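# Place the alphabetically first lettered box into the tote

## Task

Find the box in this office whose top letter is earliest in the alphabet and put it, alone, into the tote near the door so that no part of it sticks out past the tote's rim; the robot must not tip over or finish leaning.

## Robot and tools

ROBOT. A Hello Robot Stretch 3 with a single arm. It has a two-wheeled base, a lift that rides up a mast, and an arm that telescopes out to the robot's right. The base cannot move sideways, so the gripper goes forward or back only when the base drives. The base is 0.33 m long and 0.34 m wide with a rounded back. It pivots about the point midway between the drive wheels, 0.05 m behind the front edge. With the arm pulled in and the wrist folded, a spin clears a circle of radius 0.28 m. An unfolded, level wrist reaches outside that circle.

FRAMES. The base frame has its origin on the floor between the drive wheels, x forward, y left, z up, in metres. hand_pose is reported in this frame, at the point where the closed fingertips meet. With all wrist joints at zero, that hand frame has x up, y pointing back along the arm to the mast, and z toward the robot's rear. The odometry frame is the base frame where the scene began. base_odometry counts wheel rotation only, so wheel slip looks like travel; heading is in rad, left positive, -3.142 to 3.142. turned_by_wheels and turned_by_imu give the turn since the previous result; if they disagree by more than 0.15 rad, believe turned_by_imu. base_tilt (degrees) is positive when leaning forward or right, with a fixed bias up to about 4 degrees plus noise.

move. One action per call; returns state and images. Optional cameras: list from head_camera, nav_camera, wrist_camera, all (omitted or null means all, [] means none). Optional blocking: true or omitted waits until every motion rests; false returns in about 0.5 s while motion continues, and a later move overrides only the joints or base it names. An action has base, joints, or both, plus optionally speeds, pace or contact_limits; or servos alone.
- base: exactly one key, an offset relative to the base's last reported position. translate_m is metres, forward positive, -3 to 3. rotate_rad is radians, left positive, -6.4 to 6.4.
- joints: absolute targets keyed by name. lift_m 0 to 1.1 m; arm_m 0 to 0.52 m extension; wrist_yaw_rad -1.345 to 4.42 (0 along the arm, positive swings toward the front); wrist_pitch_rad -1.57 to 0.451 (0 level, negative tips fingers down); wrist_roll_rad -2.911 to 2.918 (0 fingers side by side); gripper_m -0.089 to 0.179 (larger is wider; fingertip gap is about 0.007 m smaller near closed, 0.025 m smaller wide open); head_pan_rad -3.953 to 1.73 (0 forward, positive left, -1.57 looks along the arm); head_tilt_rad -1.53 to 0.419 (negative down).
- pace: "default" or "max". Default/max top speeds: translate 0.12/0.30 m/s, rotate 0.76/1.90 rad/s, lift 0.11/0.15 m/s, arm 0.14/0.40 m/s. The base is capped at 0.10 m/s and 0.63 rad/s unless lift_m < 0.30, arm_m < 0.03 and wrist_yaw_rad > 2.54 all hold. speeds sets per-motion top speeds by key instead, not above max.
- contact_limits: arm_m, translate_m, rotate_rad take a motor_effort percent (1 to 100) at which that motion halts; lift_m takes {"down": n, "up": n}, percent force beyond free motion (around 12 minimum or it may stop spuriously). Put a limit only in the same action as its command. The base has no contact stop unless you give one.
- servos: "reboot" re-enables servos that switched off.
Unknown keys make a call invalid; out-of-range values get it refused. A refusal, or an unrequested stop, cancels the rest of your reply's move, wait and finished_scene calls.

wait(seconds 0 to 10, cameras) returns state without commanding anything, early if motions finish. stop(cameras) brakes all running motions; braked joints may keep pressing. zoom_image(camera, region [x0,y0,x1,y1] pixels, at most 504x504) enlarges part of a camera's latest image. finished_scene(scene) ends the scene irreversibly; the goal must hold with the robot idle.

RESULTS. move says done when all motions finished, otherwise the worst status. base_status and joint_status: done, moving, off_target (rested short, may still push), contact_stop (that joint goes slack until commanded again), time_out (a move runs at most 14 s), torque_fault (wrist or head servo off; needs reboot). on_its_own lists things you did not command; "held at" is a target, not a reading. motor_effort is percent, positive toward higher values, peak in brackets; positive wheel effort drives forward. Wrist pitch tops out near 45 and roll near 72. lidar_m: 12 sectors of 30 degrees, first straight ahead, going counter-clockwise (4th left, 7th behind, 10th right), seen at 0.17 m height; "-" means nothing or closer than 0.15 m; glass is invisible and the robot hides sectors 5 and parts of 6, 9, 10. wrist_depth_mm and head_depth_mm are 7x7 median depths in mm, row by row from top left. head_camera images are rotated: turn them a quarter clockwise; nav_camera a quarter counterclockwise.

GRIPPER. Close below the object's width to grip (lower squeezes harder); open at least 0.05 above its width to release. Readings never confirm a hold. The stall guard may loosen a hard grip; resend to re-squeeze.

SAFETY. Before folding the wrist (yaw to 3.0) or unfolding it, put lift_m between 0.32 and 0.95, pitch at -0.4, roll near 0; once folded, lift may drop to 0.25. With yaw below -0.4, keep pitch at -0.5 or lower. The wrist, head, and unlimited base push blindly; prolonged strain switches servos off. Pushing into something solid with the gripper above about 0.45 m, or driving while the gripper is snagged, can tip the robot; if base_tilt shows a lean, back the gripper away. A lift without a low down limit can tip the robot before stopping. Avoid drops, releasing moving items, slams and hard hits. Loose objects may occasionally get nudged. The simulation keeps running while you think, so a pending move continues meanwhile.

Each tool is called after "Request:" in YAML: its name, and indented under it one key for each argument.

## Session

Request:
move:

Scene clock: 0.00 s.
base_odometry: x=+0.000 y=+0.000 heading=+0.000
turned_by_wheels: +0.000
turned_by_imu: +0.000
base_tilt: forward=+1.0 right=-0.1
lidar_m: 1.39 2.08 1.12 0.87 0.86 0.92 1.36 1.08 1.15 0.89 0.88 0.95
head_depth_mm: 1337 1322 1310 1296 1291 1279 1274 / 1580 1563 1532 1514 1500 1490 1482 / 1862 1888 1842 1848 1830 1792 1794 / 2029 2141 2154 2158 2170 2161 2129 / 2033 2067 2084 2095 2109 2109 2118 / 1987 1985 2004 1999 2022 2022 2019 / 1899 1899 1925 1915 1929 1933 1944
base_status: not commanded
joint_positions: lift_m=+0.410 arm_m=+0.002 wrist_yaw_rad=+2.888 wrist_pitch_rad=-0.323 wrist_roll_rad=+0.000 gripper_m=+0.037 head_pan_rad=+0.000 head_tilt_rad=-0.002
joint_status: not commanded
measured_speeds: all 0
motor_effort: left_wheel=-0.3 right_wheel=+1.9 lift_m=+26.2 arm_m=-8.3 wrist_yaw_rad=+0.7 wrist_pitch_rad=+2.8 wrist_roll_rad=+0.9 gripper_m=-0.2 head_pan_rad=+0.6 head_tilt_rad=+5.1
hand_pose: x=+0.0377 y=+0.0812 z=+0.4448 quat_wxyz=(+0.201, +0.706, +0.025, +0.678) (m; base frame)
wrist_depth_mm: 129 153 - - - - - / 135 161 - - - - - / 142 157 - - - - - / 151 160 - - - - - / 162 172 - 995 978 990 1000 / 751 184 128 732 131 782 794 / 652 195 618 651 612 658 656
pictures: head_camera (sideways), nav_camera (sideways), wrist_camera
Images, in order (width x height): head_camera 896x504, nav_camera 672x504, wrist_camera 644x364.

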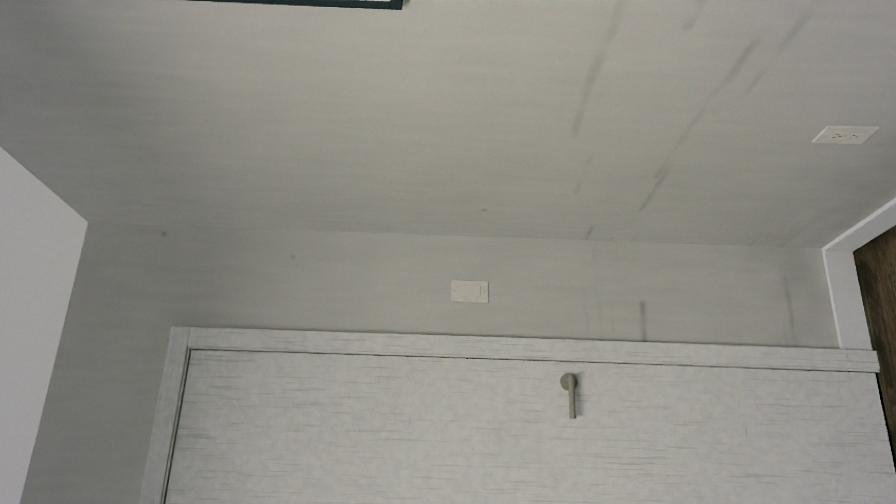

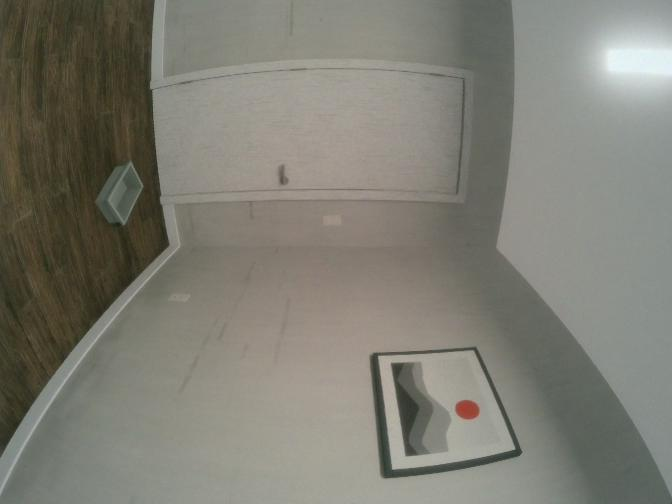

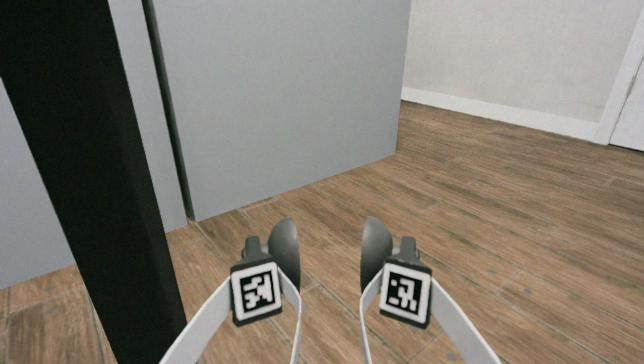

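Request:
move:
  joints: {"head_pan_rad": -2.6, "head_tilt_rad": -0.35}
  pace: "max"
  cameras: ["head_camera", "nav_camera"]

Request:
move:
  joints: {"head_pan_rad": -3.5, "head_tilt_rad": -0.35}
  pace: "max"
  cameras: ["head_camera", "nav_camera"]

Request:
move:
  joints: {"head_pan_rad": 0.4, "head_tilt_rad": -0.4}
  pace: "max"
  cameras: ["head_camera", "nav_camera"]

Scene clock: 11.43 s.
move: done
base_odometry: x=+0.000 y=+0.000 heading=+0.000
turned_by_wheels: +0.000
turned_by_imu: +0.001
base_tilt: forward=+0.8 right=-0.1
lidar_m: 1.39 2.08 1.11 0.87 0.86 0.92 1.36 1.08 1.14 0.90 0.88 0.94
head_depth_mm: 1389 1470 1543 1026 1768 1847 1493 / 1409 1496 1567 1024 1777 1792 1459 / 1431 1511 1590 1091 1423 1741 1452 / 1456 1543 1605 1085 1441 1728 1486 / 1476 1565 1634 1075 1899 1849 1444 / 1489 1588 1659 1083 1944 1791 1480 / 1514 1599 1690 1143 1505 1714 1441
base_status: not commanded
joint_positions: lift_m=+0.410 arm_m=+0.002 wrist_yaw_rad=+2.888 wrist_pitch_rad=-0.323 wrist_roll_rad=+0.000 gripper_m=+0.037 head_pan_rad=-2.616 head_tilt_rad=-0.350
joint_status: all done
measured_speeds: translate_m=+0.000 rotate_rad=+0.000 lift_m=+0.000 arm_m=+0.000 wrist_yaw_rad=+0.000 wrist_pitch_rad=+0.000 wrist_roll_rad=+0.000 head_pan_rad=+0.024 head_tilt_rad=+0.000
motor_effort: left_wheel=-0.2(0.5) right_wheel=+2.5(2.5) lift_m=+27.0(27.5) arm_m=-23.4(23.4) wrist_yaw_rad=+0.7(1.4) wrist_pitch_rad=+2.7(3.1) wrist_roll_rad=+0.8(1.0) gripper_m=-0.2(1.6) head_pan_rad=+2.4(5.4) head_tilt_rad=-2.1(3.5)
hand_pose: x=+0.0377 y=+0.0812 z=+0.4448 quat_wxyz=(+0.201, +0.706, +0.025, +0.678) (m; base frame)
wrist_depth_mm: 128 154 - - - - - / 134 161 - - - - - / 142 156 - - - - - / 151 161 - - - - - / 163 172 - 978 983 987 987 / 750 184 128 725 131 791 784 / 649 195 621 656 616 662 651
pictures: head_camera (sideways), nav_camera (sideways)
Images, in order (width x height): head_camera 896x504, nav_camera 672x504.

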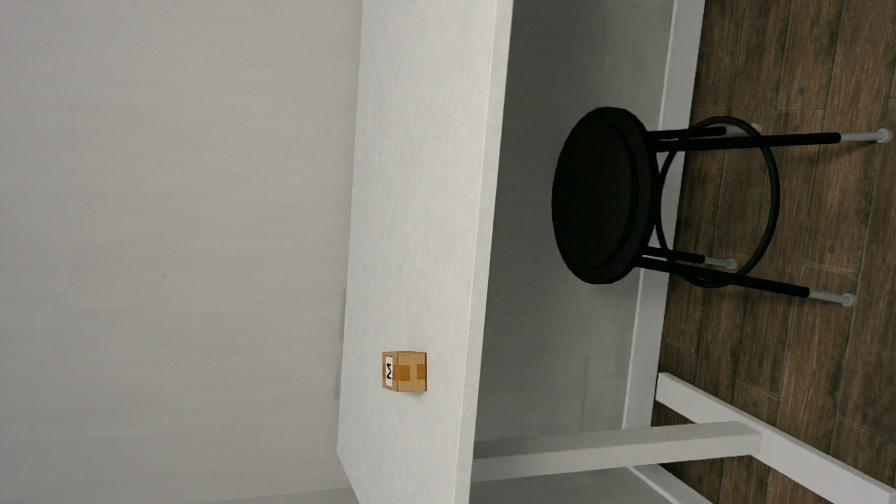

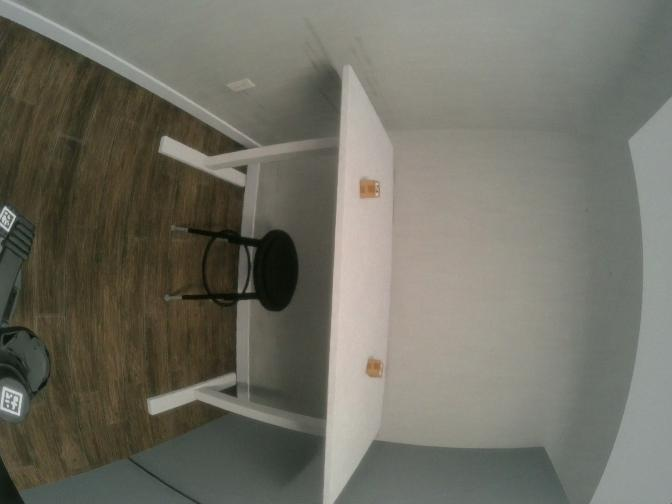

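Scene clock: 12.30 s.
move: done
base_odometry: x=+0.000 y=+0.000 heading=+0.000
turned_by_wheels: +0.000
turned_by_imu: +0.000
base_tilt: forward=+0.8 right=+0.0
lidar_m: 1.39 2.08 1.11 0.87 0.86 0.92 1.35 1.08 1.14 0.90 0.88 0.94
head_depth_mm: 826 862 899 941 986 1036 1096 / 895 933 981 1033 1084 1157 1223 / 977 1034 1086 1152 1214 1291 1376 / 1070 1128 1197 1273 1365 1452 1478 / 1192 1263 1355 1397 1571 1683 1480 / 1338 1428 1530 1261 1822 1777 1493 / 1510 1615 1673 1145 1834 1719 1475
base_status: not commanded
joint_positions: lift_m=+0.410 arm_m=+0.002 wrist_yaw_rad=+2.888 wrist_pitch_rad=-0.323 wrist_roll_rad=+0.000 gripper_m=+0.037 head_pan_rad=-3.524 head_tilt_rad=-0.350
joint_status: all done
measured_speeds: all 0
motor_effort: left_wheel=-0.3(0.4) right_wheel=+2.1(2.6) lift_m=+27.5(27.5) arm_m=-23.6(23.6) wrist_yaw_rad=+0.5(1.3) wrist_pitch_rad=+2.6(3.2) wrist_roll_rad=+0.8(1.1) gripper_m=+0.8(1.2) head_pan_rad=-0.5(4.6) head_tilt_rad=-1.8(4.7)
hand_pose: x=+0.0377 y=+0.0812 z=+0.4448 quat_wxyz=(+0.201, +0.706, +0.025, +0.678) (m; base frame)
wrist_depth_mm: 128 154 - - - - - / 134 161 - - - - - / 142 156 - - - - - / 151 160 - - - - - / 162 172 - 987 984 - 1000 / 758 185 128 731 131 783 794 / 643 195 618 662 626 657 663
pictures: head_camera (sideways), nav_camera (sideways)
Images, in order (width x height): head_camera 896x504, nav_camera 672x504.

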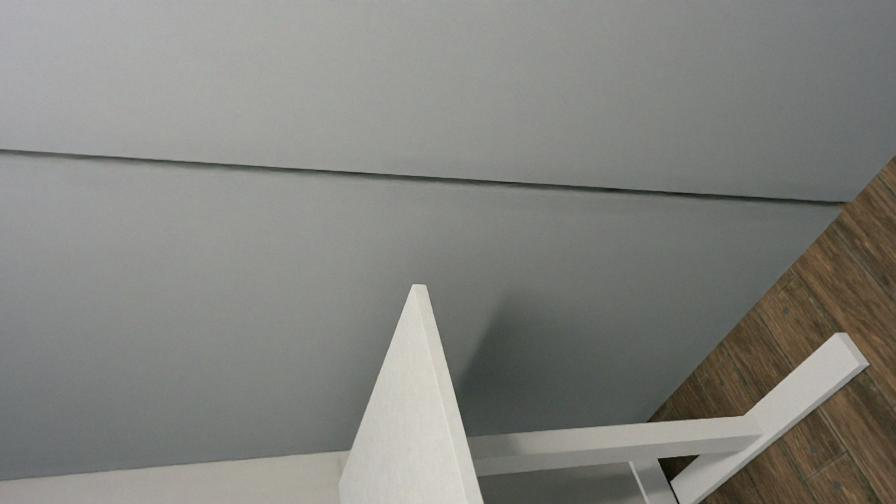

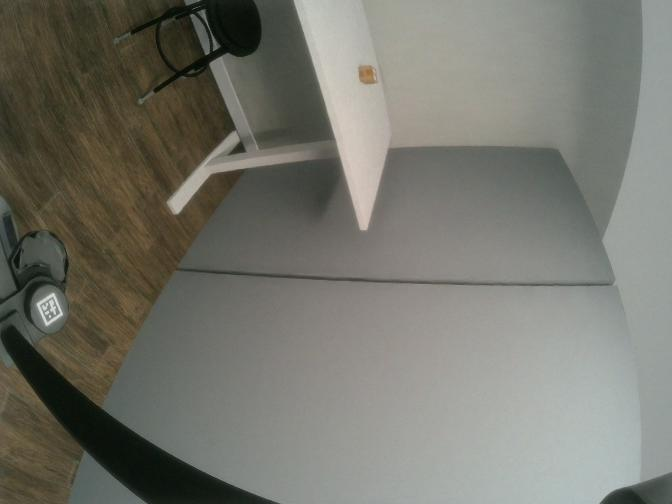

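Scene clock: 15.40 s.
move: done
base_odometry: x=+0.000 y=+0.000 heading=+0.000
turned_by_wheels: +0.000
turned_by_imu: +0.000
base_tilt: forward=+0.9 right=-0.3
lidar_m: 1.40 2.08 1.11 0.87 0.86 0.92 1.36 1.08 1.14 0.89 0.88 0.94
head_depth_mm: 1732 1852 1986 2144 2267 1749 1434 / 1754 1874 2014 2148 2237 1703 1426 / 1749 1875 2031 2168 2234 1758 1425 / 1760 1884 2030 2190 2260 1754 1423 / 1775 1872 2048 2174 2230 1733 1427 / 1791 1925 2074 2237 2223 1742 1424 / 1803 1931 2055 2244 2211 1732 1425
base_status: not commanded
joint_positions: lift_m=+0.410 arm_m=+0.002 wrist_yaw_rad=+2.888 wrist_pitch_rad=-0.323 wrist_roll_rad=+0.000 gripper_m=+0.037 head_pan_rad=+0.416 head_tilt_rad=-0.401
joint_status: all done
measured_speeds: translate_m=+0.000 rotate_rad=+0.000 lift_m=+0.000 arm_m=+0.000 wrist_yaw_rad=+0.000 wrist_pitch_rad=+0.000 wrist_roll_rad=+0.000 head_pan_rad=-0.024 head_tilt_rad=+0.000
motor_effort: left_wheel=-0.2(0.5) right_wheel=+1.8(2.7) lift_m=+28.0(28.1) arm_m=-23.2(23.9) wrist_yaw_rad=+1.0(1.4) wrist_pitch_rad=+2.9(3.2) wrist_roll_rad=+1.0(1.2) gripper_m=-0.5(1.5) head_pan_rad=-2.6(5.4) head_tilt_rad=-1.2(4.7)
hand_pose: x=+0.0377 y=+0.0812 z=+0.4448 quat_wxyz=(+0.201, +0.706, +0.025, +0.678) (m; base frame)
wrist_depth_mm: 128 153 - - - - - / 134 161 - - - - - / 142 156 - - - - - / 151 160 - - - - - / 162 172 - 989 996 992 981 / 750 185 128 731 131 802 799 / 654 195 611 656 622 652 658
pictures: head_camera (sideways), nav_camera (sideways)
Images, in order (width x height): head_camera 896x504, nav_camera 672x504.

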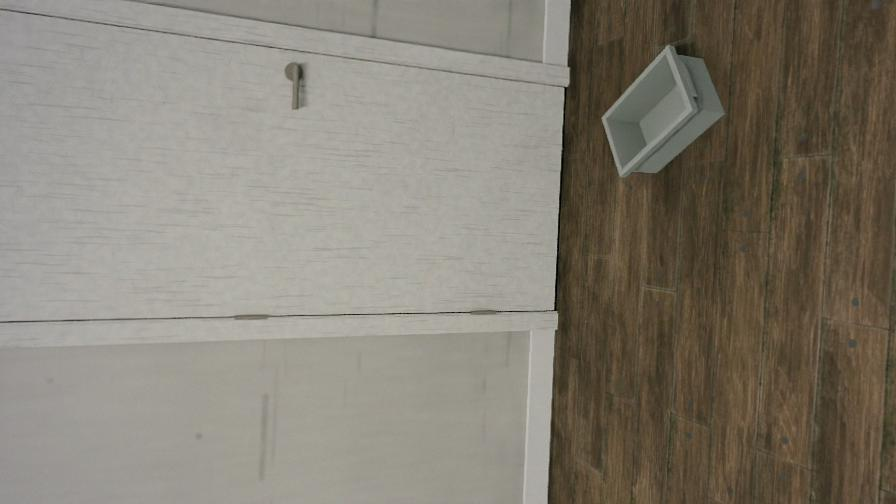

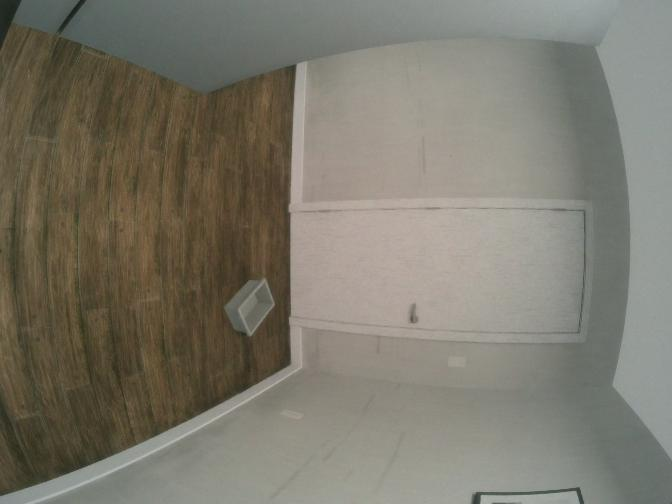

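Request:
move:
  joints: {"head_pan_rad": -2.9, "head_tilt_rad": -0.35}
  pace: "max"
  cameras: ["head_camera"]

Scene clock: 21.70 s.
move: done
base_odometry: x=+0.000 y=+0.000 heading=+0.000
turned_by_wheels: +0.000
turned_by_imu: +0.001
base_tilt: forward=+0.9 right=+0.0
lidar_m: 1.40 2.08 1.12 0.87 0.86 0.92 1.36 1.08 1.14 0.90 0.88 0.94
head_depth_mm: 1503 1606 1674 1189 1737 1745 1459 / 1479 1563 1647 1099 1924 1800 1496 / 1470 1550 1642 1086 1895 1869 1486 / 1448 1528 1600 1079 1878 1847 1487 / 1439 1517 1570 1076 1472 1706 1489 / 1413 1492 1564 1068 1386 1786 1438 / 1390 1471 1534 1058 1748 1725 1478
base_status: not commanded
joint_positions: lift_m=+0.410 arm_m=+0.002 wrist_yaw_rad=+2.888 wrist_pitch_rad=-0.323 wrist_roll_rad=+0.000 gripper_m=+0.037 head_pan_rad=-2.916 head_tilt_rad=-0.351
joint_status: all done
measured_speeds: translate_m=+0.000 rotate_rad=+0.000 lift_m=+0.000 arm_m=+0.000 wrist_yaw_rad=+0.000 wrist_pitch_rad=+0.000 wrist_roll_rad=+0.000 head_pan_rad=+0.024 head_tilt_rad=+0.000
motor_effort: left_wheel=-0.4(0.4) right_wheel=+1.8(2.5) lift_m=+29.0(29.2) arm_m=-22.8(23.3) wrist_yaw_rad=+0.8(1.3) wrist_pitch_rad=+3.1(3.1) wrist_roll_rad=+0.8(1.1) gripper_m=-0.4(1.5) head_pan_rad=+3.4(5.5) head_tilt_rad=+4.0(7.1)
hand_pose: x=+0.0377 y=+0.0812 z=+0.4448 quat_wxyz=(+0.201, +0.706, +0.025, +0.678) (m; base frame)
wrist_depth_mm: 128 153 - - - - - / 134 161 - - - - - / 142 156 - - - - - / 151 160 - - - - - / 162 172 - 979 981 995 992 / 755 184 128 738 131 788 790 / 647 195 614 653 619 657 661
pictures: head_camera (sideways)
Images, in order (width x height): head_camera 896x504.

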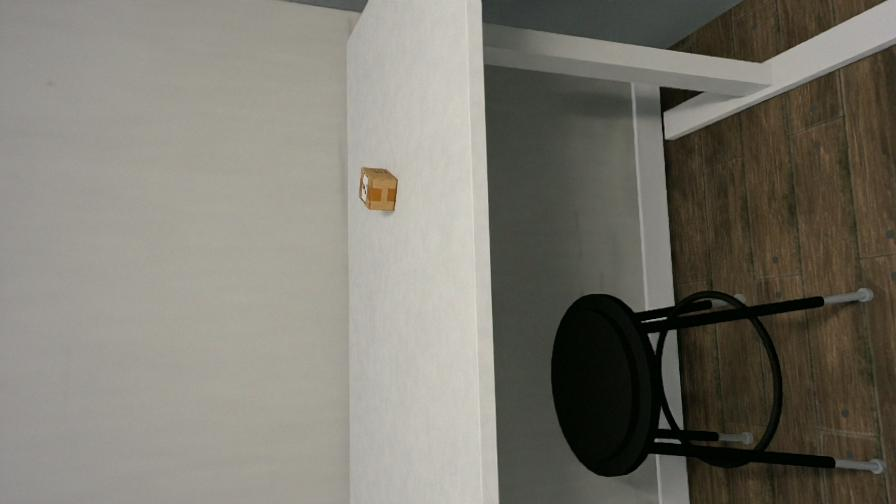

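Request:
zoom_image:
  camera: "head_camera"
  region: [345, 155, 415, 225]

Scaled by 7.200 from the camera's 896x504 image, which has a finer 1280x720 frame.

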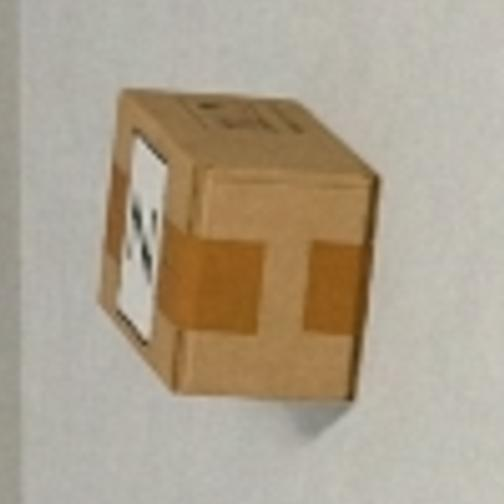

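Request:
move:
  joints: {"lift_m": 0.28, "head_pan_rad": 0.8}
  base: {"rotate_rad": 0.622}
  pace: "max"
  cameras: ["nav_camera"]

Request:
move:
  base: {"translate_m": 1.48}
  pace: "max"
  cameras: ["nav_camera"]

Request:
move:
  base: {"rotate_rad": 1.37}
  pace: "max"
  joints: {"head_pan_rad": 0.5}
  cameras: ["nav_camera", "head_camera"]

Scene clock: 42.90 s.
move: done
base_odometry: x=+0.000 y=+0.000 heading=+0.622
turned_by_wheels: +0.622
turned_by_imu: +0.620
base_tilt: forward=+1.1 right=-0.1
lidar_m: 2.08 1.04 0.86 0.86 0.95 1.08 1.09 1.07 0.89 0.88 0.98 1.58
head_depth_mm: 960 1033 1114 1216 1329 1477 1498 / 908 971 1039 1128 1230 1351 1444 / 860 914 979 1060 1140 1247 1375 / 817 869 923 995 1072 1164 1264 / 779 828 875 935 997 1083 1170 / 741 785 837 886 945 1014 1112 / 723 763 800 850 900 954 1028
base_status: done
joint_positions: lift_m=+0.280 arm_m=+0.002 wrist_yaw_rad=+2.888 wrist_pitch_rad=-0.324 wrist_roll_rad=+0.000 gripper_m=+0.037 head_pan_rad=+0.816 head_tilt_rad=-0.349
joint_status: all done
measured_speeds: translate_m=+0.000 rotate_rad=+0.000 lift_m=+0.000 arm_m=+0.000 wrist_yaw_rad=+0.000 wrist_pitch_rad=+0.000 wrist_roll_rad=+0.000 head_pan_rad=-0.024 head_tilt_rad=+0.000
motor_effort: left_wheel=-8.6(15.0) right_wheel=+9.2(14.9) lift_m=+23.2(26.0) arm_m=-22.0(23.5) wrist_yaw_rad=+0.9(1.3) wrist_pitch_rad=+3.0(3.6) wrist_roll_rad=+1.1(1.1) gripper_m=+0.6(1.2) head_pan_rad=-2.8(5.5) head_tilt_rad=+1.9(4.4)
hand_pose: x=+0.0376 y=+0.0810 z=+0.3143 quat_wxyz=(+0.202, +0.706, +0.025, +0.678) (m; base frame)
wrist_depth_mm: 128 140 - - - - - / 134 145 - - - - - / 142 149 - - - - - / 151 161 926 921 988 - - / 169 174 786 751 749 748 750 / 572 184 128 554 132 600 598 / 501 197 296 495 470 500 499
pictures: nav_camera (sideways)
Images, in order (width x height): nav_camera 672x504.

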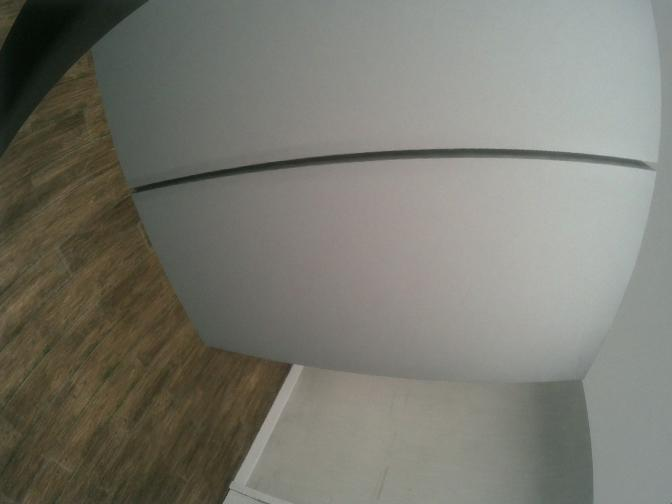

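Scene clock: 49.23 s.
move: done
base_odometry: x=+1.203 y=+0.862 heading=+0.621
turned_by_wheels: +0.000
turned_by_imu: -0.001
base_tilt: forward=+0.9 right=-0.2
lidar_m: 0.62 0.72 1.16 0.73 0.66 1.04 2.54 1.40 1.17 1.16 0.76 0.63
head_depth_mm: 738 761 789 822 853 889 935 / 822 854 894 933 977 1027 1080 / 940 981 1024 1087 1137 1206 1287 / 1087 1150 1216 1289 1379 1474 1451 / 1291 1388 1483 1603 1718 1746 1487 / 1589 1718 1870 2091 2216 1830 1473 / 2034 2363 2628 2942 2403 1822 1485
base_status: done
joint_positions: lift_m=+0.280 arm_m=+0.002 wrist_yaw_rad=+2.888 wrist_pitch_rad=-0.324 wrist_roll_rad=+0.000 gripper_m=+0.037 head_pan_rad=+0.800 head_tilt_rad=-0.349
joint_status: not commanded
measured_speeds: all 0
motor_effort: left_wheel=+0.9(13.2) right_wheel=+3.9(15.4) lift_m=+28.8(28.8) arm_m=-18.4(22.3) wrist_yaw_rad=+0.4(1.5) wrist_pitch_rad=+3.2(3.5) wrist_roll_rad=+0.9(1.1) gripper_m=-0.4(1.6) head_pan_rad=-2.3(4.8) head_tilt_rad=+0.0(3.2)
hand_pose: x=+0.0376 y=+0.0810 z=+0.3143 quat_wxyz=(+0.202, +0.706, +0.025, +0.678) (m; base frame)
wrist_depth_mm: 129 153 - - - - - / 134 145 - - - - - / 142 148 - - - - - / 151 159 973 991 988 992 - / 165 173 781 745 743 751 718 / 570 184 128 554 131 595 602 / 499 196 294 496 469 497 500
pictures: nav_camera (sideways)
Images, in order (width x height): nav_camera 672x504.

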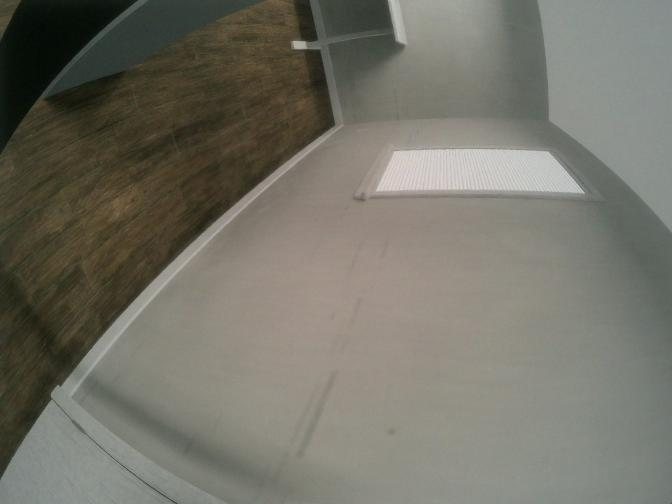

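Scene clock: 51.20 s.
move: done
base_odometry: x=+1.203 y=+0.862 heading=+1.991
turned_by_wheels: +1.370
turned_by_imu: +1.364
base_tilt: forward=+1.0 right=-0.1
lidar_m: 2.29 0.66 0.80 2.05 1.69 1.22 1.16 0.92 0.66 0.62 0.67 0.90
head_depth_mm: 3092 3254 3422 3434 2470 1855 1503 / 748 817 916 1033 2264 1789 1487 / 609 658 716 782 865 973 1102 / 543 576 618 661 713 774 848 / 569 604 644 691 744 808 878 / 604 643 689 744 801 880 963 / 643 689 742 800 872 964 1066
base_status: done
joint_positions: lift_m=+0.280 arm_m=+0.002 wrist_yaw_rad=+2.888 wrist_pitch_rad=-0.324 wrist_roll_rad=+0.000 gripper_m=+0.037 head_pan_rad=+0.492 head_tilt_rad=-0.349
joint_status: all done
measured_speeds: all 0
motor_effort: left_wheel=-5.8(17.0) right_wheel=+8.6(16.0) lift_m=+29.9(30.3) arm_m=-22.9(23.6) wrist_yaw_rad=+0.6(1.2) wrist_pitch_rad=+2.8(3.4) wrist_roll_rad=+0.8(1.1) gripper_m=-0.6(1.1) head_pan_rad=+2.0(5.3) head_tilt_rad=+0.3(1.6)
hand_pose: x=+0.0376 y=+0.0810 z=+0.3143 quat_wxyz=(+0.202, +0.706, +0.025, +0.678) (m; base frame)
wrist_depth_mm: 128 - - - - - 513 / 134 - - - - - - / 142 - - - - - - / 151 169 986 991 980 - - / 169 173 781 759 740 708 - / 573 184 128 551 131 595 604 / 493 196 294 501 469 502 500
pictures: head_camera (sideways), nav_camera (sideways)
Images, in order (width x height): head_camera 896x504, nav_camera 672x504.

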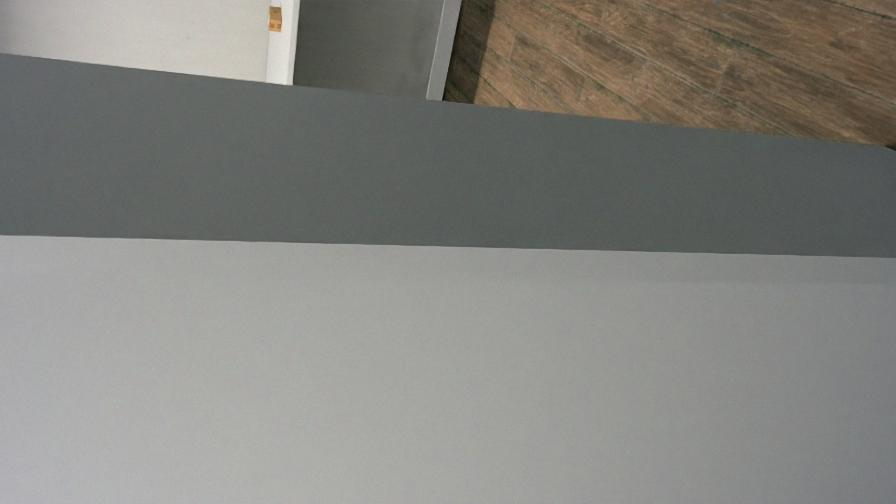

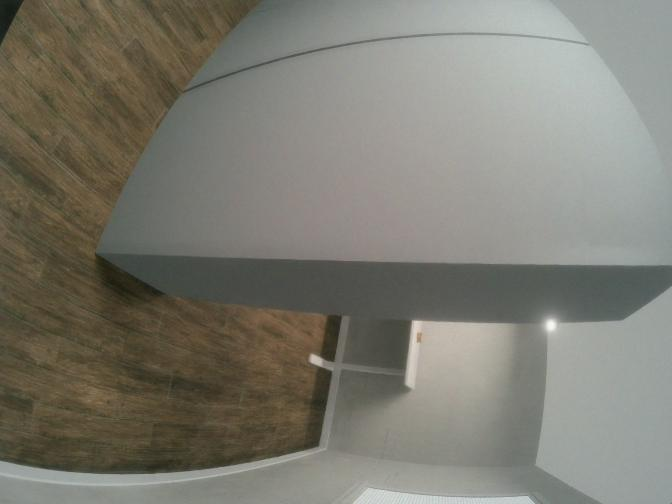

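Request:
move:
  base: {"translate_m": 1.75}
  pace: "max"
  joints: {"head_pan_rad": 0.8, "head_tilt_rad": -0.35}
  cameras: ["nav_camera"]

Request:
move:
  base: {"rotate_rad": 1.2}
  pace: "max"
  cameras: []

Request:
move:
  base: {"translate_m": 1.25}
  pace: "max"
  joints: {"head_pan_rad": -0.8, "head_tilt_rad": -0.4}
  cameras: ["head_camera", "nav_camera"]

Scene clock: 64.27 s.
move: done
base_odometry: x=+0.489 y=+2.460 heading=+1.991
turned_by_wheels: +0.000
turned_by_imu: -0.001
base_tilt: forward=+0.8 right=-0.3
lidar_m: 1.53 1.46 2.15 2.72 1.52 0.80 2.58 0.88 0.63 0.60 0.62 0.83
head_depth_mm: 1836 1910 1940 2057 2175 1863 1504 / 1991 2064 1984 2255 2339 1862 1490 / 2187 2273 1959 2545 2410 1853 1494 / 2403 2520 2268 2684 2324 1835 1495 / 2669 2837 2954 3111 2412 1842 1482 / 2991 3135 3400 3426 2403 1833 1487 / 2935 3083 3243 3317 2392 1851 1472
base_status: done
joint_positions: lift_m=+0.280 arm_m=+0.002 wrist_yaw_rad=+2.888 wrist_pitch_rad=-0.324 wrist_roll_rad=+0.000 gripper_m=+0.037 head_pan_rad=+0.800 head_tilt_rad=-0.350
joint_status: all done
measured_speeds: all 0
motor_effort: left_wheel=+3.0(12.1) right_wheel=+2.2(20.2) lift_m=+27.1(29.4) arm_m=-17.0(21.6) wrist_yaw_rad=+0.7(1.3) wrist_pitch_rad=+2.9(3.5) wrist_roll_rad=+0.8(1.1) gripper_m=-0.2(1.3) head_pan_rad=-2.5(5.6) head_tilt_rad=-2.1(3.1)
hand_pose: x=+0.0376 y=+0.0810 z=+0.3143 quat_wxyz=(+0.202, +0.706, +0.025, +0.678) (m; base frame)
wrist_depth_mm: 128 - - - - - - / 134 - - - - - - / 142 - - - - - - / 151 169 972 - - - - / 168 173 780 749 751 756 749 / 571 185 128 555 131 604 605 / 497 196 294 496 472 501 498
pictures: nav_camera (sideways)
Images, in order (width x height): nav_camera 672x504.

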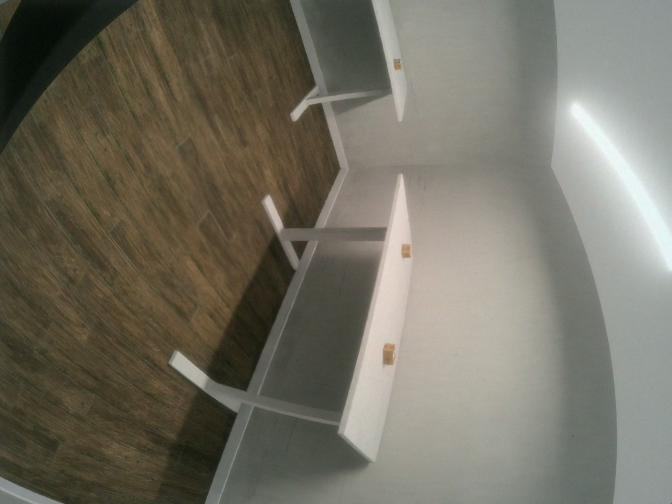

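Scene clock: 66.13 s.
move: done
base_odometry: x=+0.489 y=+2.460 heading=-3.093
turned_by_wheels: +1.200
turned_by_imu: +1.195
base_tilt: forward=+1.0 right=-0.1
lidar_m: 2.84 2.29 1.43 0.79 1.67 0.77 0.61 0.60 0.65 0.97 1.46 2.01
head_depth_mm: 2698 2796 2856 3047 2471 1872 1499 / 2697 2836 2989 3180 2451 1856 1491 / 1985 2078 2217 2347 2402 1843 1489 / 2038 2183 2239 2138 2208 1846 1476 / 1223 1294 1375 1489 1582 1675 1466 / 1245 1355 1423 1557 1439 1677 1431 / 1297 1427 1464 1607 1437 1216 1395
base_status: done
joint_positions: lift_m=+0.280 arm_m=+0.002 wrist_yaw_rad=+2.888 wrist_pitch_rad=-0.324 wrist_roll_rad=+0.000 gripper_m=+0.037 head_pan_rad=+0.800 head_tilt_rad=-0.351
joint_status: not commanded
measured_speeds: all 0
motor_effort: left_wheel=-7.9(17.2) right_wheel=+9.2(16.0) lift_m=+26.8(27.4) arm_m=-23.4(23.4) wrist_yaw_rad=+0.8(1.2) wrist_pitch_rad=+3.2(3.3) wrist_roll_rad=+0.8(1.1) gripper_m=-1.3(1.3) head_pan_rad=-1.5(4.1) head_tilt_rad=-0.6(2.1)
hand_pose: x=+0.0376 y=+0.0810 z=+0.3143 quat_wxyz=(+0.202, +0.706, +0.025, +0.678) (m; base frame)
wrist_depth_mm: 128 - - - - - - / 134 - - - - - - / 142 - - - - - - / 151 169 970 990 983 981 997 / 169 174 778 745 752 757 755 / 572 185 128 556 131 598 605 / 491 197 296 499 471 502 496
pictures: none
No camera images: "cameras" was empty.

Scene clock: 71.67 s.
move: done
base_odometry: x=-0.759 y=+2.398 heading=-3.093
turned_by_wheels: +0.000
turned_by_imu: -0.001
base_tilt: forward=+1.0 right=-0.2
lidar_m: 1.61 2.03 1.60 1.22 1.21 1.42 1.77 1.74 1.18 1.19 1.38 1.04
head_depth_mm: 1134 1199 1263 891 655 1572 1437 / 1177 1248 1291 887 677 1630 1435 / 1218 1292 1359 879 712 1696 1435 / 1264 1343 1402 881 1195 1595 1390 / 1323 1416 1499 876 1787 1688 1392 / 1377 1488 1604 872 1904 1744 1417 / 1450 1557 1688 866 1987 1727 1416
base_status: done
joint_positions: lift_m=+0.280 arm_m=+0.002 wrist_yaw_rad=+2.888 wrist_pitch_rad=-0.324 wrist_roll_rad=+0.000 gripper_m=+0.037 head_pan_rad=-0.801 head_tilt_rad=-0.401
joint_status: all done
measured_speeds: all 0
motor_effort: left_wheel=+2.8(12.2) right_wheel=+5.1(19.0) lift_m=+25.1(26.9) arm_m=-22.8(23.7) wrist_yaw_rad=+0.7(1.2) wrist_pitch_rad=+3.0(3.5) wrist_roll_rad=+0.9(1.1) gripper_m=+0.0(1.2) head_pan_rad=+3.3(5.0) head_tilt_rad=+0.3(4.4)
hand_pose: x=+0.0376 y=+0.0810 z=+0.3143 quat_wxyz=(+0.202, +0.706, +0.025, +0.678) (m; base frame)
wrist_depth_mm: 128 - - - - - - / 134 - - - - - - / 142 - - - - - - / 151 169 990 999 995 993 997 / 169 174 786 750 753 742 760 / 572 184 128 553 131 597 601 / 493 197 294 497 468 502 500
pictures: head_camera (sideways), nav_camera (sideways)
Images, in order (width x height): head_camera 896x504, nav_camera 672x504.

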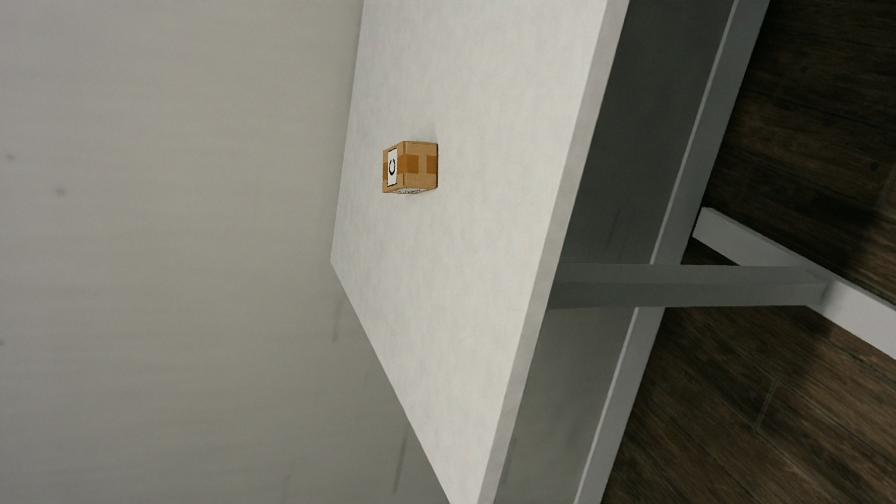

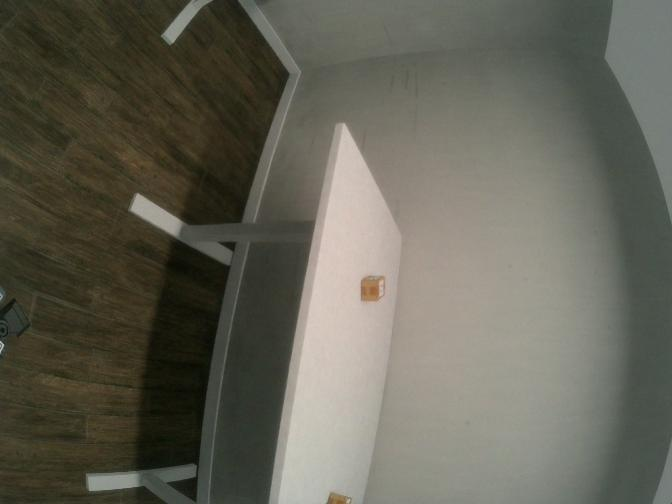

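Request:
zoom_image:
  camera: "head_camera"
  region: [370, 125, 450, 205]

Request:
move:
  joints: {"head_pan_rad": -1.6, "head_tilt_rad": -0.45}
  pace: "max"
  cameras: ["head_camera"]

Request:
move:
  joints: {"head_pan_rad": 0.4, "head_tilt_rad": -0.35}
  pace: "max"
  cameras: ["head_camera", "nav_camera"]

Scaled by 6.300 from the camera's 896x504 image, which has a finer 1280x720 frame.

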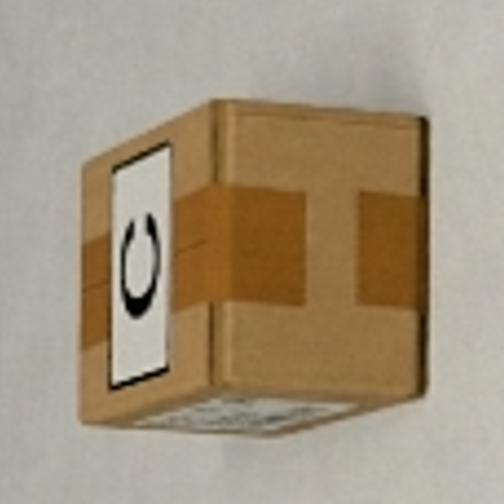

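Scene clock: 76.00 s.
move: done
base_odometry: x=-0.759 y=+2.398 heading=-3.093
turned_by_wheels: +0.000
turned_by_imu: +0.001
base_tilt: forward=+0.8 right=-0.2
lidar_m: 1.61 2.04 1.59 1.22 1.21 1.42 1.77 1.74 1.18 1.19 1.37 1.04
head_depth_mm: 1392 1530 1296 896 2003 1671 1350 / 1353 1470 1281 841 1432 1524 1386 / 1294 1409 1271 794 1855 1669 1373 / 1253 1341 1265 788 1749 1660 1383 / 1213 1294 1249 787 1674 1659 1371 / 1158 1250 1252 786 1588 1667 1375 / 1129 1204 1237 784 1510 1603 1373
base_status: not commanded
joint_positions: lift_m=+0.280 arm_m=+0.002 wrist_yaw_rad=+2.888 wrist_pitch_rad=-0.324 wrist_roll_rad=+0.000 gripper_m=+0.037 head_pan_rad=-1.613 head_tilt_rad=-0.448
joint_status: all done
measured_speeds: all 0
motor_effort: left_wheel=+2.7(3.0) right_wheel=+5.2(5.2) lift_m=+24.1(24.8) arm_m=-22.0(22.5) wrist_yaw_rad=+0.9(1.2) wrist_pitch_rad=+3.0(3.3) wrist_roll_rad=+0.7(1.2) gripper_m=-0.3(0.7) head_pan_rad=-2.4(4.4) head_tilt_rad=-2.2(5.4)
hand_pose: x=+0.0376 y=+0.0810 z=+0.3143 quat_wxyz=(+0.202, +0.706, +0.025, +0.678) (m; base frame)
wrist_depth_mm: 128 - - - - - - / 134 - - - - - - / 142 - - - - - - / 151 169 984 992 998 999 - / 168 174 783 735 746 752 748 / 574 184 128 552 131 598 599 / 499 197 295 500 467 505 498
pictures: head_camera (sideways)
Images, in order (width x height): head_camera 896x504.

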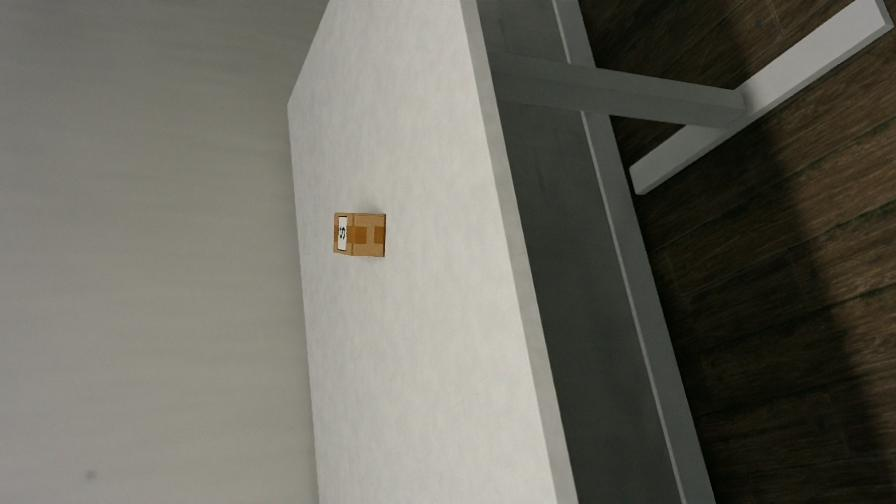

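Scene clock: 77.13 s.
move: done
base_odometry: x=-0.759 y=+2.398 heading=-3.093
turned_by_wheels: +0.000
turned_by_imu: +0.000
base_tilt: forward=+0.8 right=-0.1
lidar_m: 1.61 2.03 1.60 1.22 1.21 1.42 1.76 1.74 1.18 1.19 1.38 1.04
head_depth_mm: 1694 1781 1868 1607 2151 1866 1493 / 1712 1819 1875 2062 2170 1817 1486 / 1710 1831 1918 2047 2189 1844 1482 / 1736 1829 1927 2090 2218 1836 1479 / 1759 1852 1934 2118 2203 1841 1487 / 1764 1873 1952 2129 2223 1827 1475 / 1780 1881 1958 2148 2257 1806 1472
base_status: not commanded
joint_positions: lift_m=+0.280 arm_m=+0.002 wrist_yaw_rad=+2.888 wrist_pitch_rad=-0.324 wrist_roll_rad=+0.000 gripper_m=+0.037 head_pan_rad=+0.436 head_tilt_rad=-0.353
joint_status: all done
measured_speeds: all 0
motor_effort: left_wheel=+2.6(3.2) right_wheel=+5.3(5.6) lift_m=+23.9(24.6) arm_m=-21.6(22.5) wrist_yaw_rad=+1.2(1.3) wrist_pitch_rad=+3.0(3.3) wrist_roll_rad=+0.8(1.1) gripper_m=-0.4(1.2) head_pan_rad=-1.0(4.0) head_tilt_rad=+3.2(5.5)
hand_pose: x=+0.0376 y=+0.0810 z=+0.3143 quat_wxyz=(+0.202, +0.706, +0.025, +0.678) (m; base frame)
wrist_depth_mm: 128 - - - - - - / 134 - - - - - - / 142 - - - - - - / 151 169 974 997 993 - 987 / 168 174 793 745 744 758 747 / 574 185 128 555 131 604 601 / 493 196 295 496 467 500 499
pictures: head_camera (sideways), nav_camera (sideways)
Images, in order (width x height): head_camera 896x504, nav_camera 672x504.

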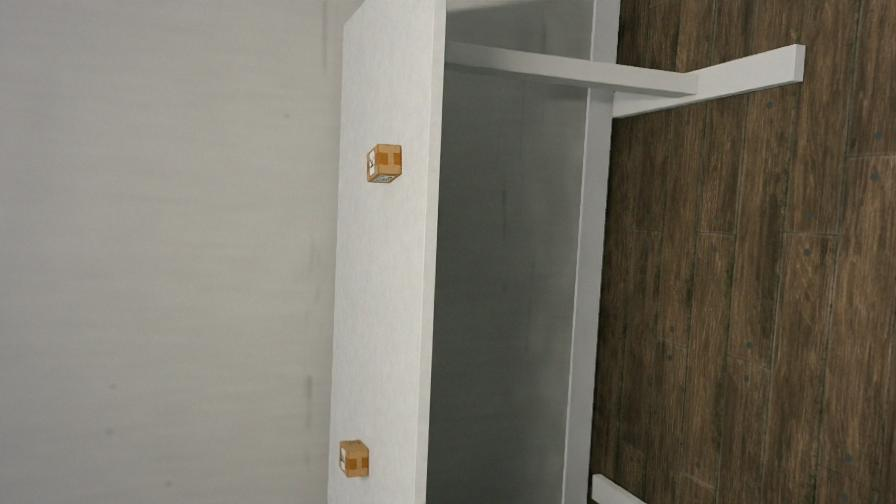

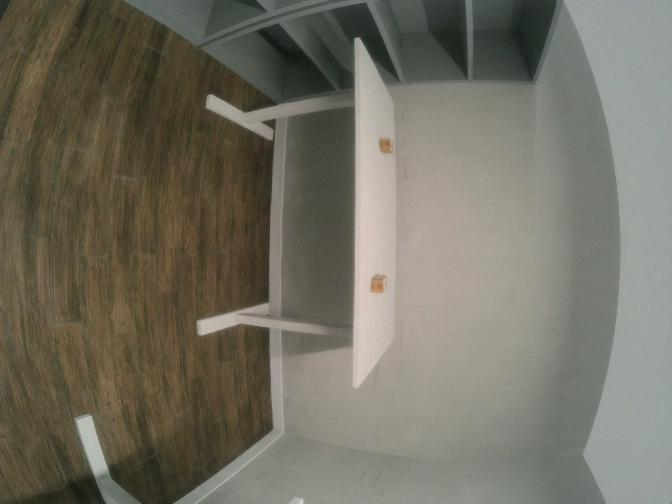

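Request:
move:
  cameras: ["head_camera"]

Request:
zoom_image:
  camera: "head_camera"
  region: [350, 130, 415, 195]

Request:
zoom_image:
  camera: "head_camera"
  region: [320, 425, 385, 490]

Request:
move:
  joints: {"head_pan_rad": -1.6, "head_tilt_rad": -0.45}
  cameras: ["head_camera"]

Request:
zoom_image:
  camera: "head_camera"
  region: [310, 200, 380, 270]

Scene clock: 139.47 s.
base_odometry: x=-0.759 y=+2.398 heading=-3.093
turned_by_wheels: +0.000
turned_by_imu: +0.001
base_tilt: forward=+0.8 right=-0.3
lidar_m: 1.61 2.03 1.60 1.23 1.21 1.42 1.77 1.74 1.18 1.19 1.38 1.04
head_depth_mm: 1712 1805 1894 2046 2196 1858 1499 / 1711 1824 1888 1621 2178 1800 1485 / 1734 1832 1914 2075 2210 1850 1489 / 1733 1833 1913 2118 2220 1839 1482 / 1734 1841 1908 2084 2232 1842 1485 / 1758 1839 1917 2124 2211 1829 1474 / 1755 1868 1927 2130 2228 1821 1474
base_status: not commanded
joint_positions: lift_m=+0.280 arm_m=+0.002 wrist_yaw_rad=+2.888 wrist_pitch_rad=-0.324 wrist_roll_rad=+0.000 gripper_m=+0.037 head_pan_rad=+0.400 head_tilt_rad=-0.350
joint_status: all done
measured_speeds: all 0
motor_effort: left_wheel=+2.8(3.2) right_wheel=+4.8(5.6) lift_m=+22.7(24.6) arm_m=-21.1(22.5) wrist_yaw_rad=+0.4(1.3) wrist_pitch_rad=+3.2(3.3) wrist_roll_rad=+0.8(1.1) gripper_m=-0.2(1.2) head_pan_rad=-3.6(4.0) head_tilt_rad=+4.0(5.5)
hand_pose: x=+0.0376 y=+0.0810 z=+0.3143 quat_wxyz=(+0.202, +0.706, +0.025, +0.678) (m; base frame)
wrist_depth_mm: 128 - - - - - - / 134 - - - - - - / 142 - - - - - - / 151 169 984 995 996 - - / 168 174 784 755 754 754 756 / 571 184 128 555 131 599 595 / 494 196 295 499 466 499 500
pictures: head_camera (sideways)
Images, in order (width x height): head_camera 896x504.

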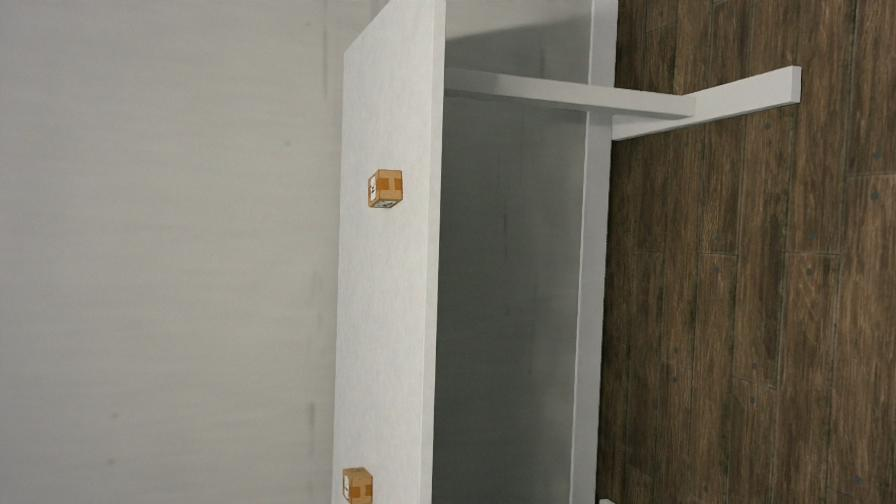

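Scaled by 7.754 from the camera's 896x504 image, which has a finer 1280x720 frame.

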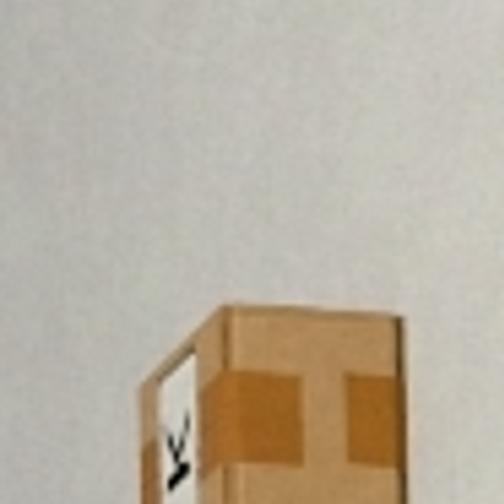

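Scaled by 7.754 from the camera's 896x504 image, which has a finer 1280x720 frame.

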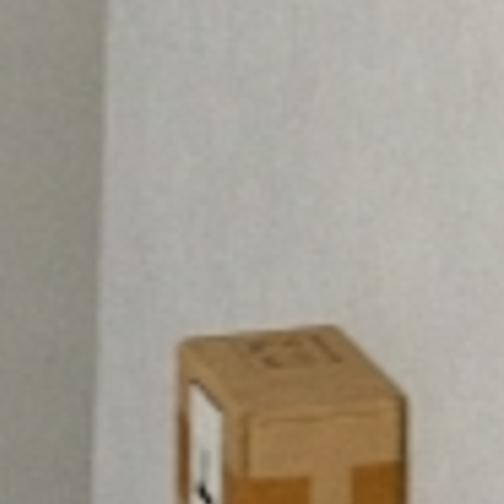

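Scene clock: 140.83 s.
move: done
base_odometry: x=-0.759 y=+2.398 heading=-3.093
turned_by_wheels: +0.000
turned_by_imu: +0.000
base_tilt: forward=+0.8 right=-0.3
lidar_m: 1.61 2.03 1.60 1.22 1.21 1.42 1.77 1.74 1.18 1.19 1.37 1.04
head_depth_mm: 1436 1574 1610 903 2045 1684 1362 / 1377 1492 1281 844 1388 1541 1383 / 1323 1427 1277 796 1873 1672 1380 / 1263 1366 1266 796 1772 1664 1368 / 1217 1304 1265 791 1687 1646 1368 / 1178 1252 1251 790 1591 1658 1379 / 1129 1211 1246 783 1502 1608 1375
base_status: not commanded
joint_positions: lift_m=+0.280 arm_m=+0.002 wrist_yaw_rad=+2.888 wrist_pitch_rad=-0.324 wrist_roll_rad=+0.000 gripper_m=+0.037 head_pan_rad=-1.642 head_tilt_rad=-0.447
joint_status: all done
measured_speeds: all 0
motor_effort: left_wheel=+2.7(3.0) right_wheel=+4.8(5.3) lift_m=+22.2(22.9) arm_m=-20.8(21.4) wrist_yaw_rad=+0.9(1.1) wrist_pitch_rad=+2.8(3.4) wrist_roll_rad=+0.9(1.1) gripper_m=-0.6(1.1) head_pan_rad=+1.1(5.0) head_tilt_rad=-1.7(5.1)
hand_pose: x=+0.0376 y=+0.0810 z=+0.3143 quat_wxyz=(+0.202, +0.706, +0.025, +0.678) (m; base frame)
wrist_depth_mm: 128 - - - - - - / 134 - - - - - - / 142 - - - - - - / 151 169 996 983 - 973 - / 168 174 772 746 757 754 743 / 569 184 128 549 132 597 602 / 494 196 294 502 469 499 499
pictures: head_camera (sideways)
Images, in order (width x height): head_camera 896x504.

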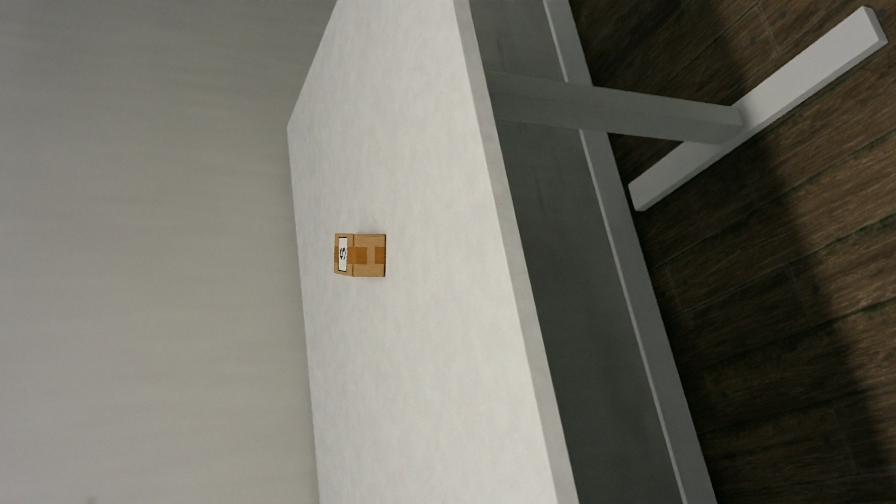

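Scaled by 7.200 from the camera's 896x504 image, which has a finer 1280x720 frame.

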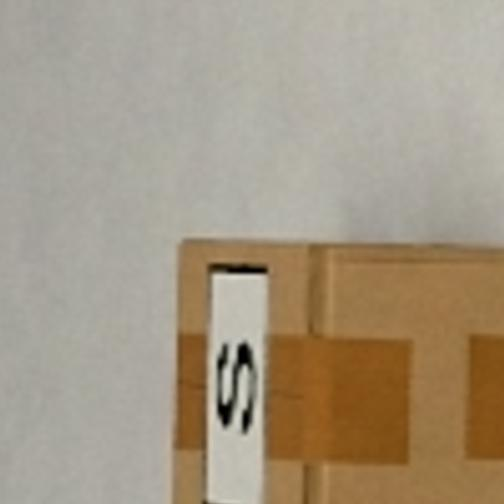

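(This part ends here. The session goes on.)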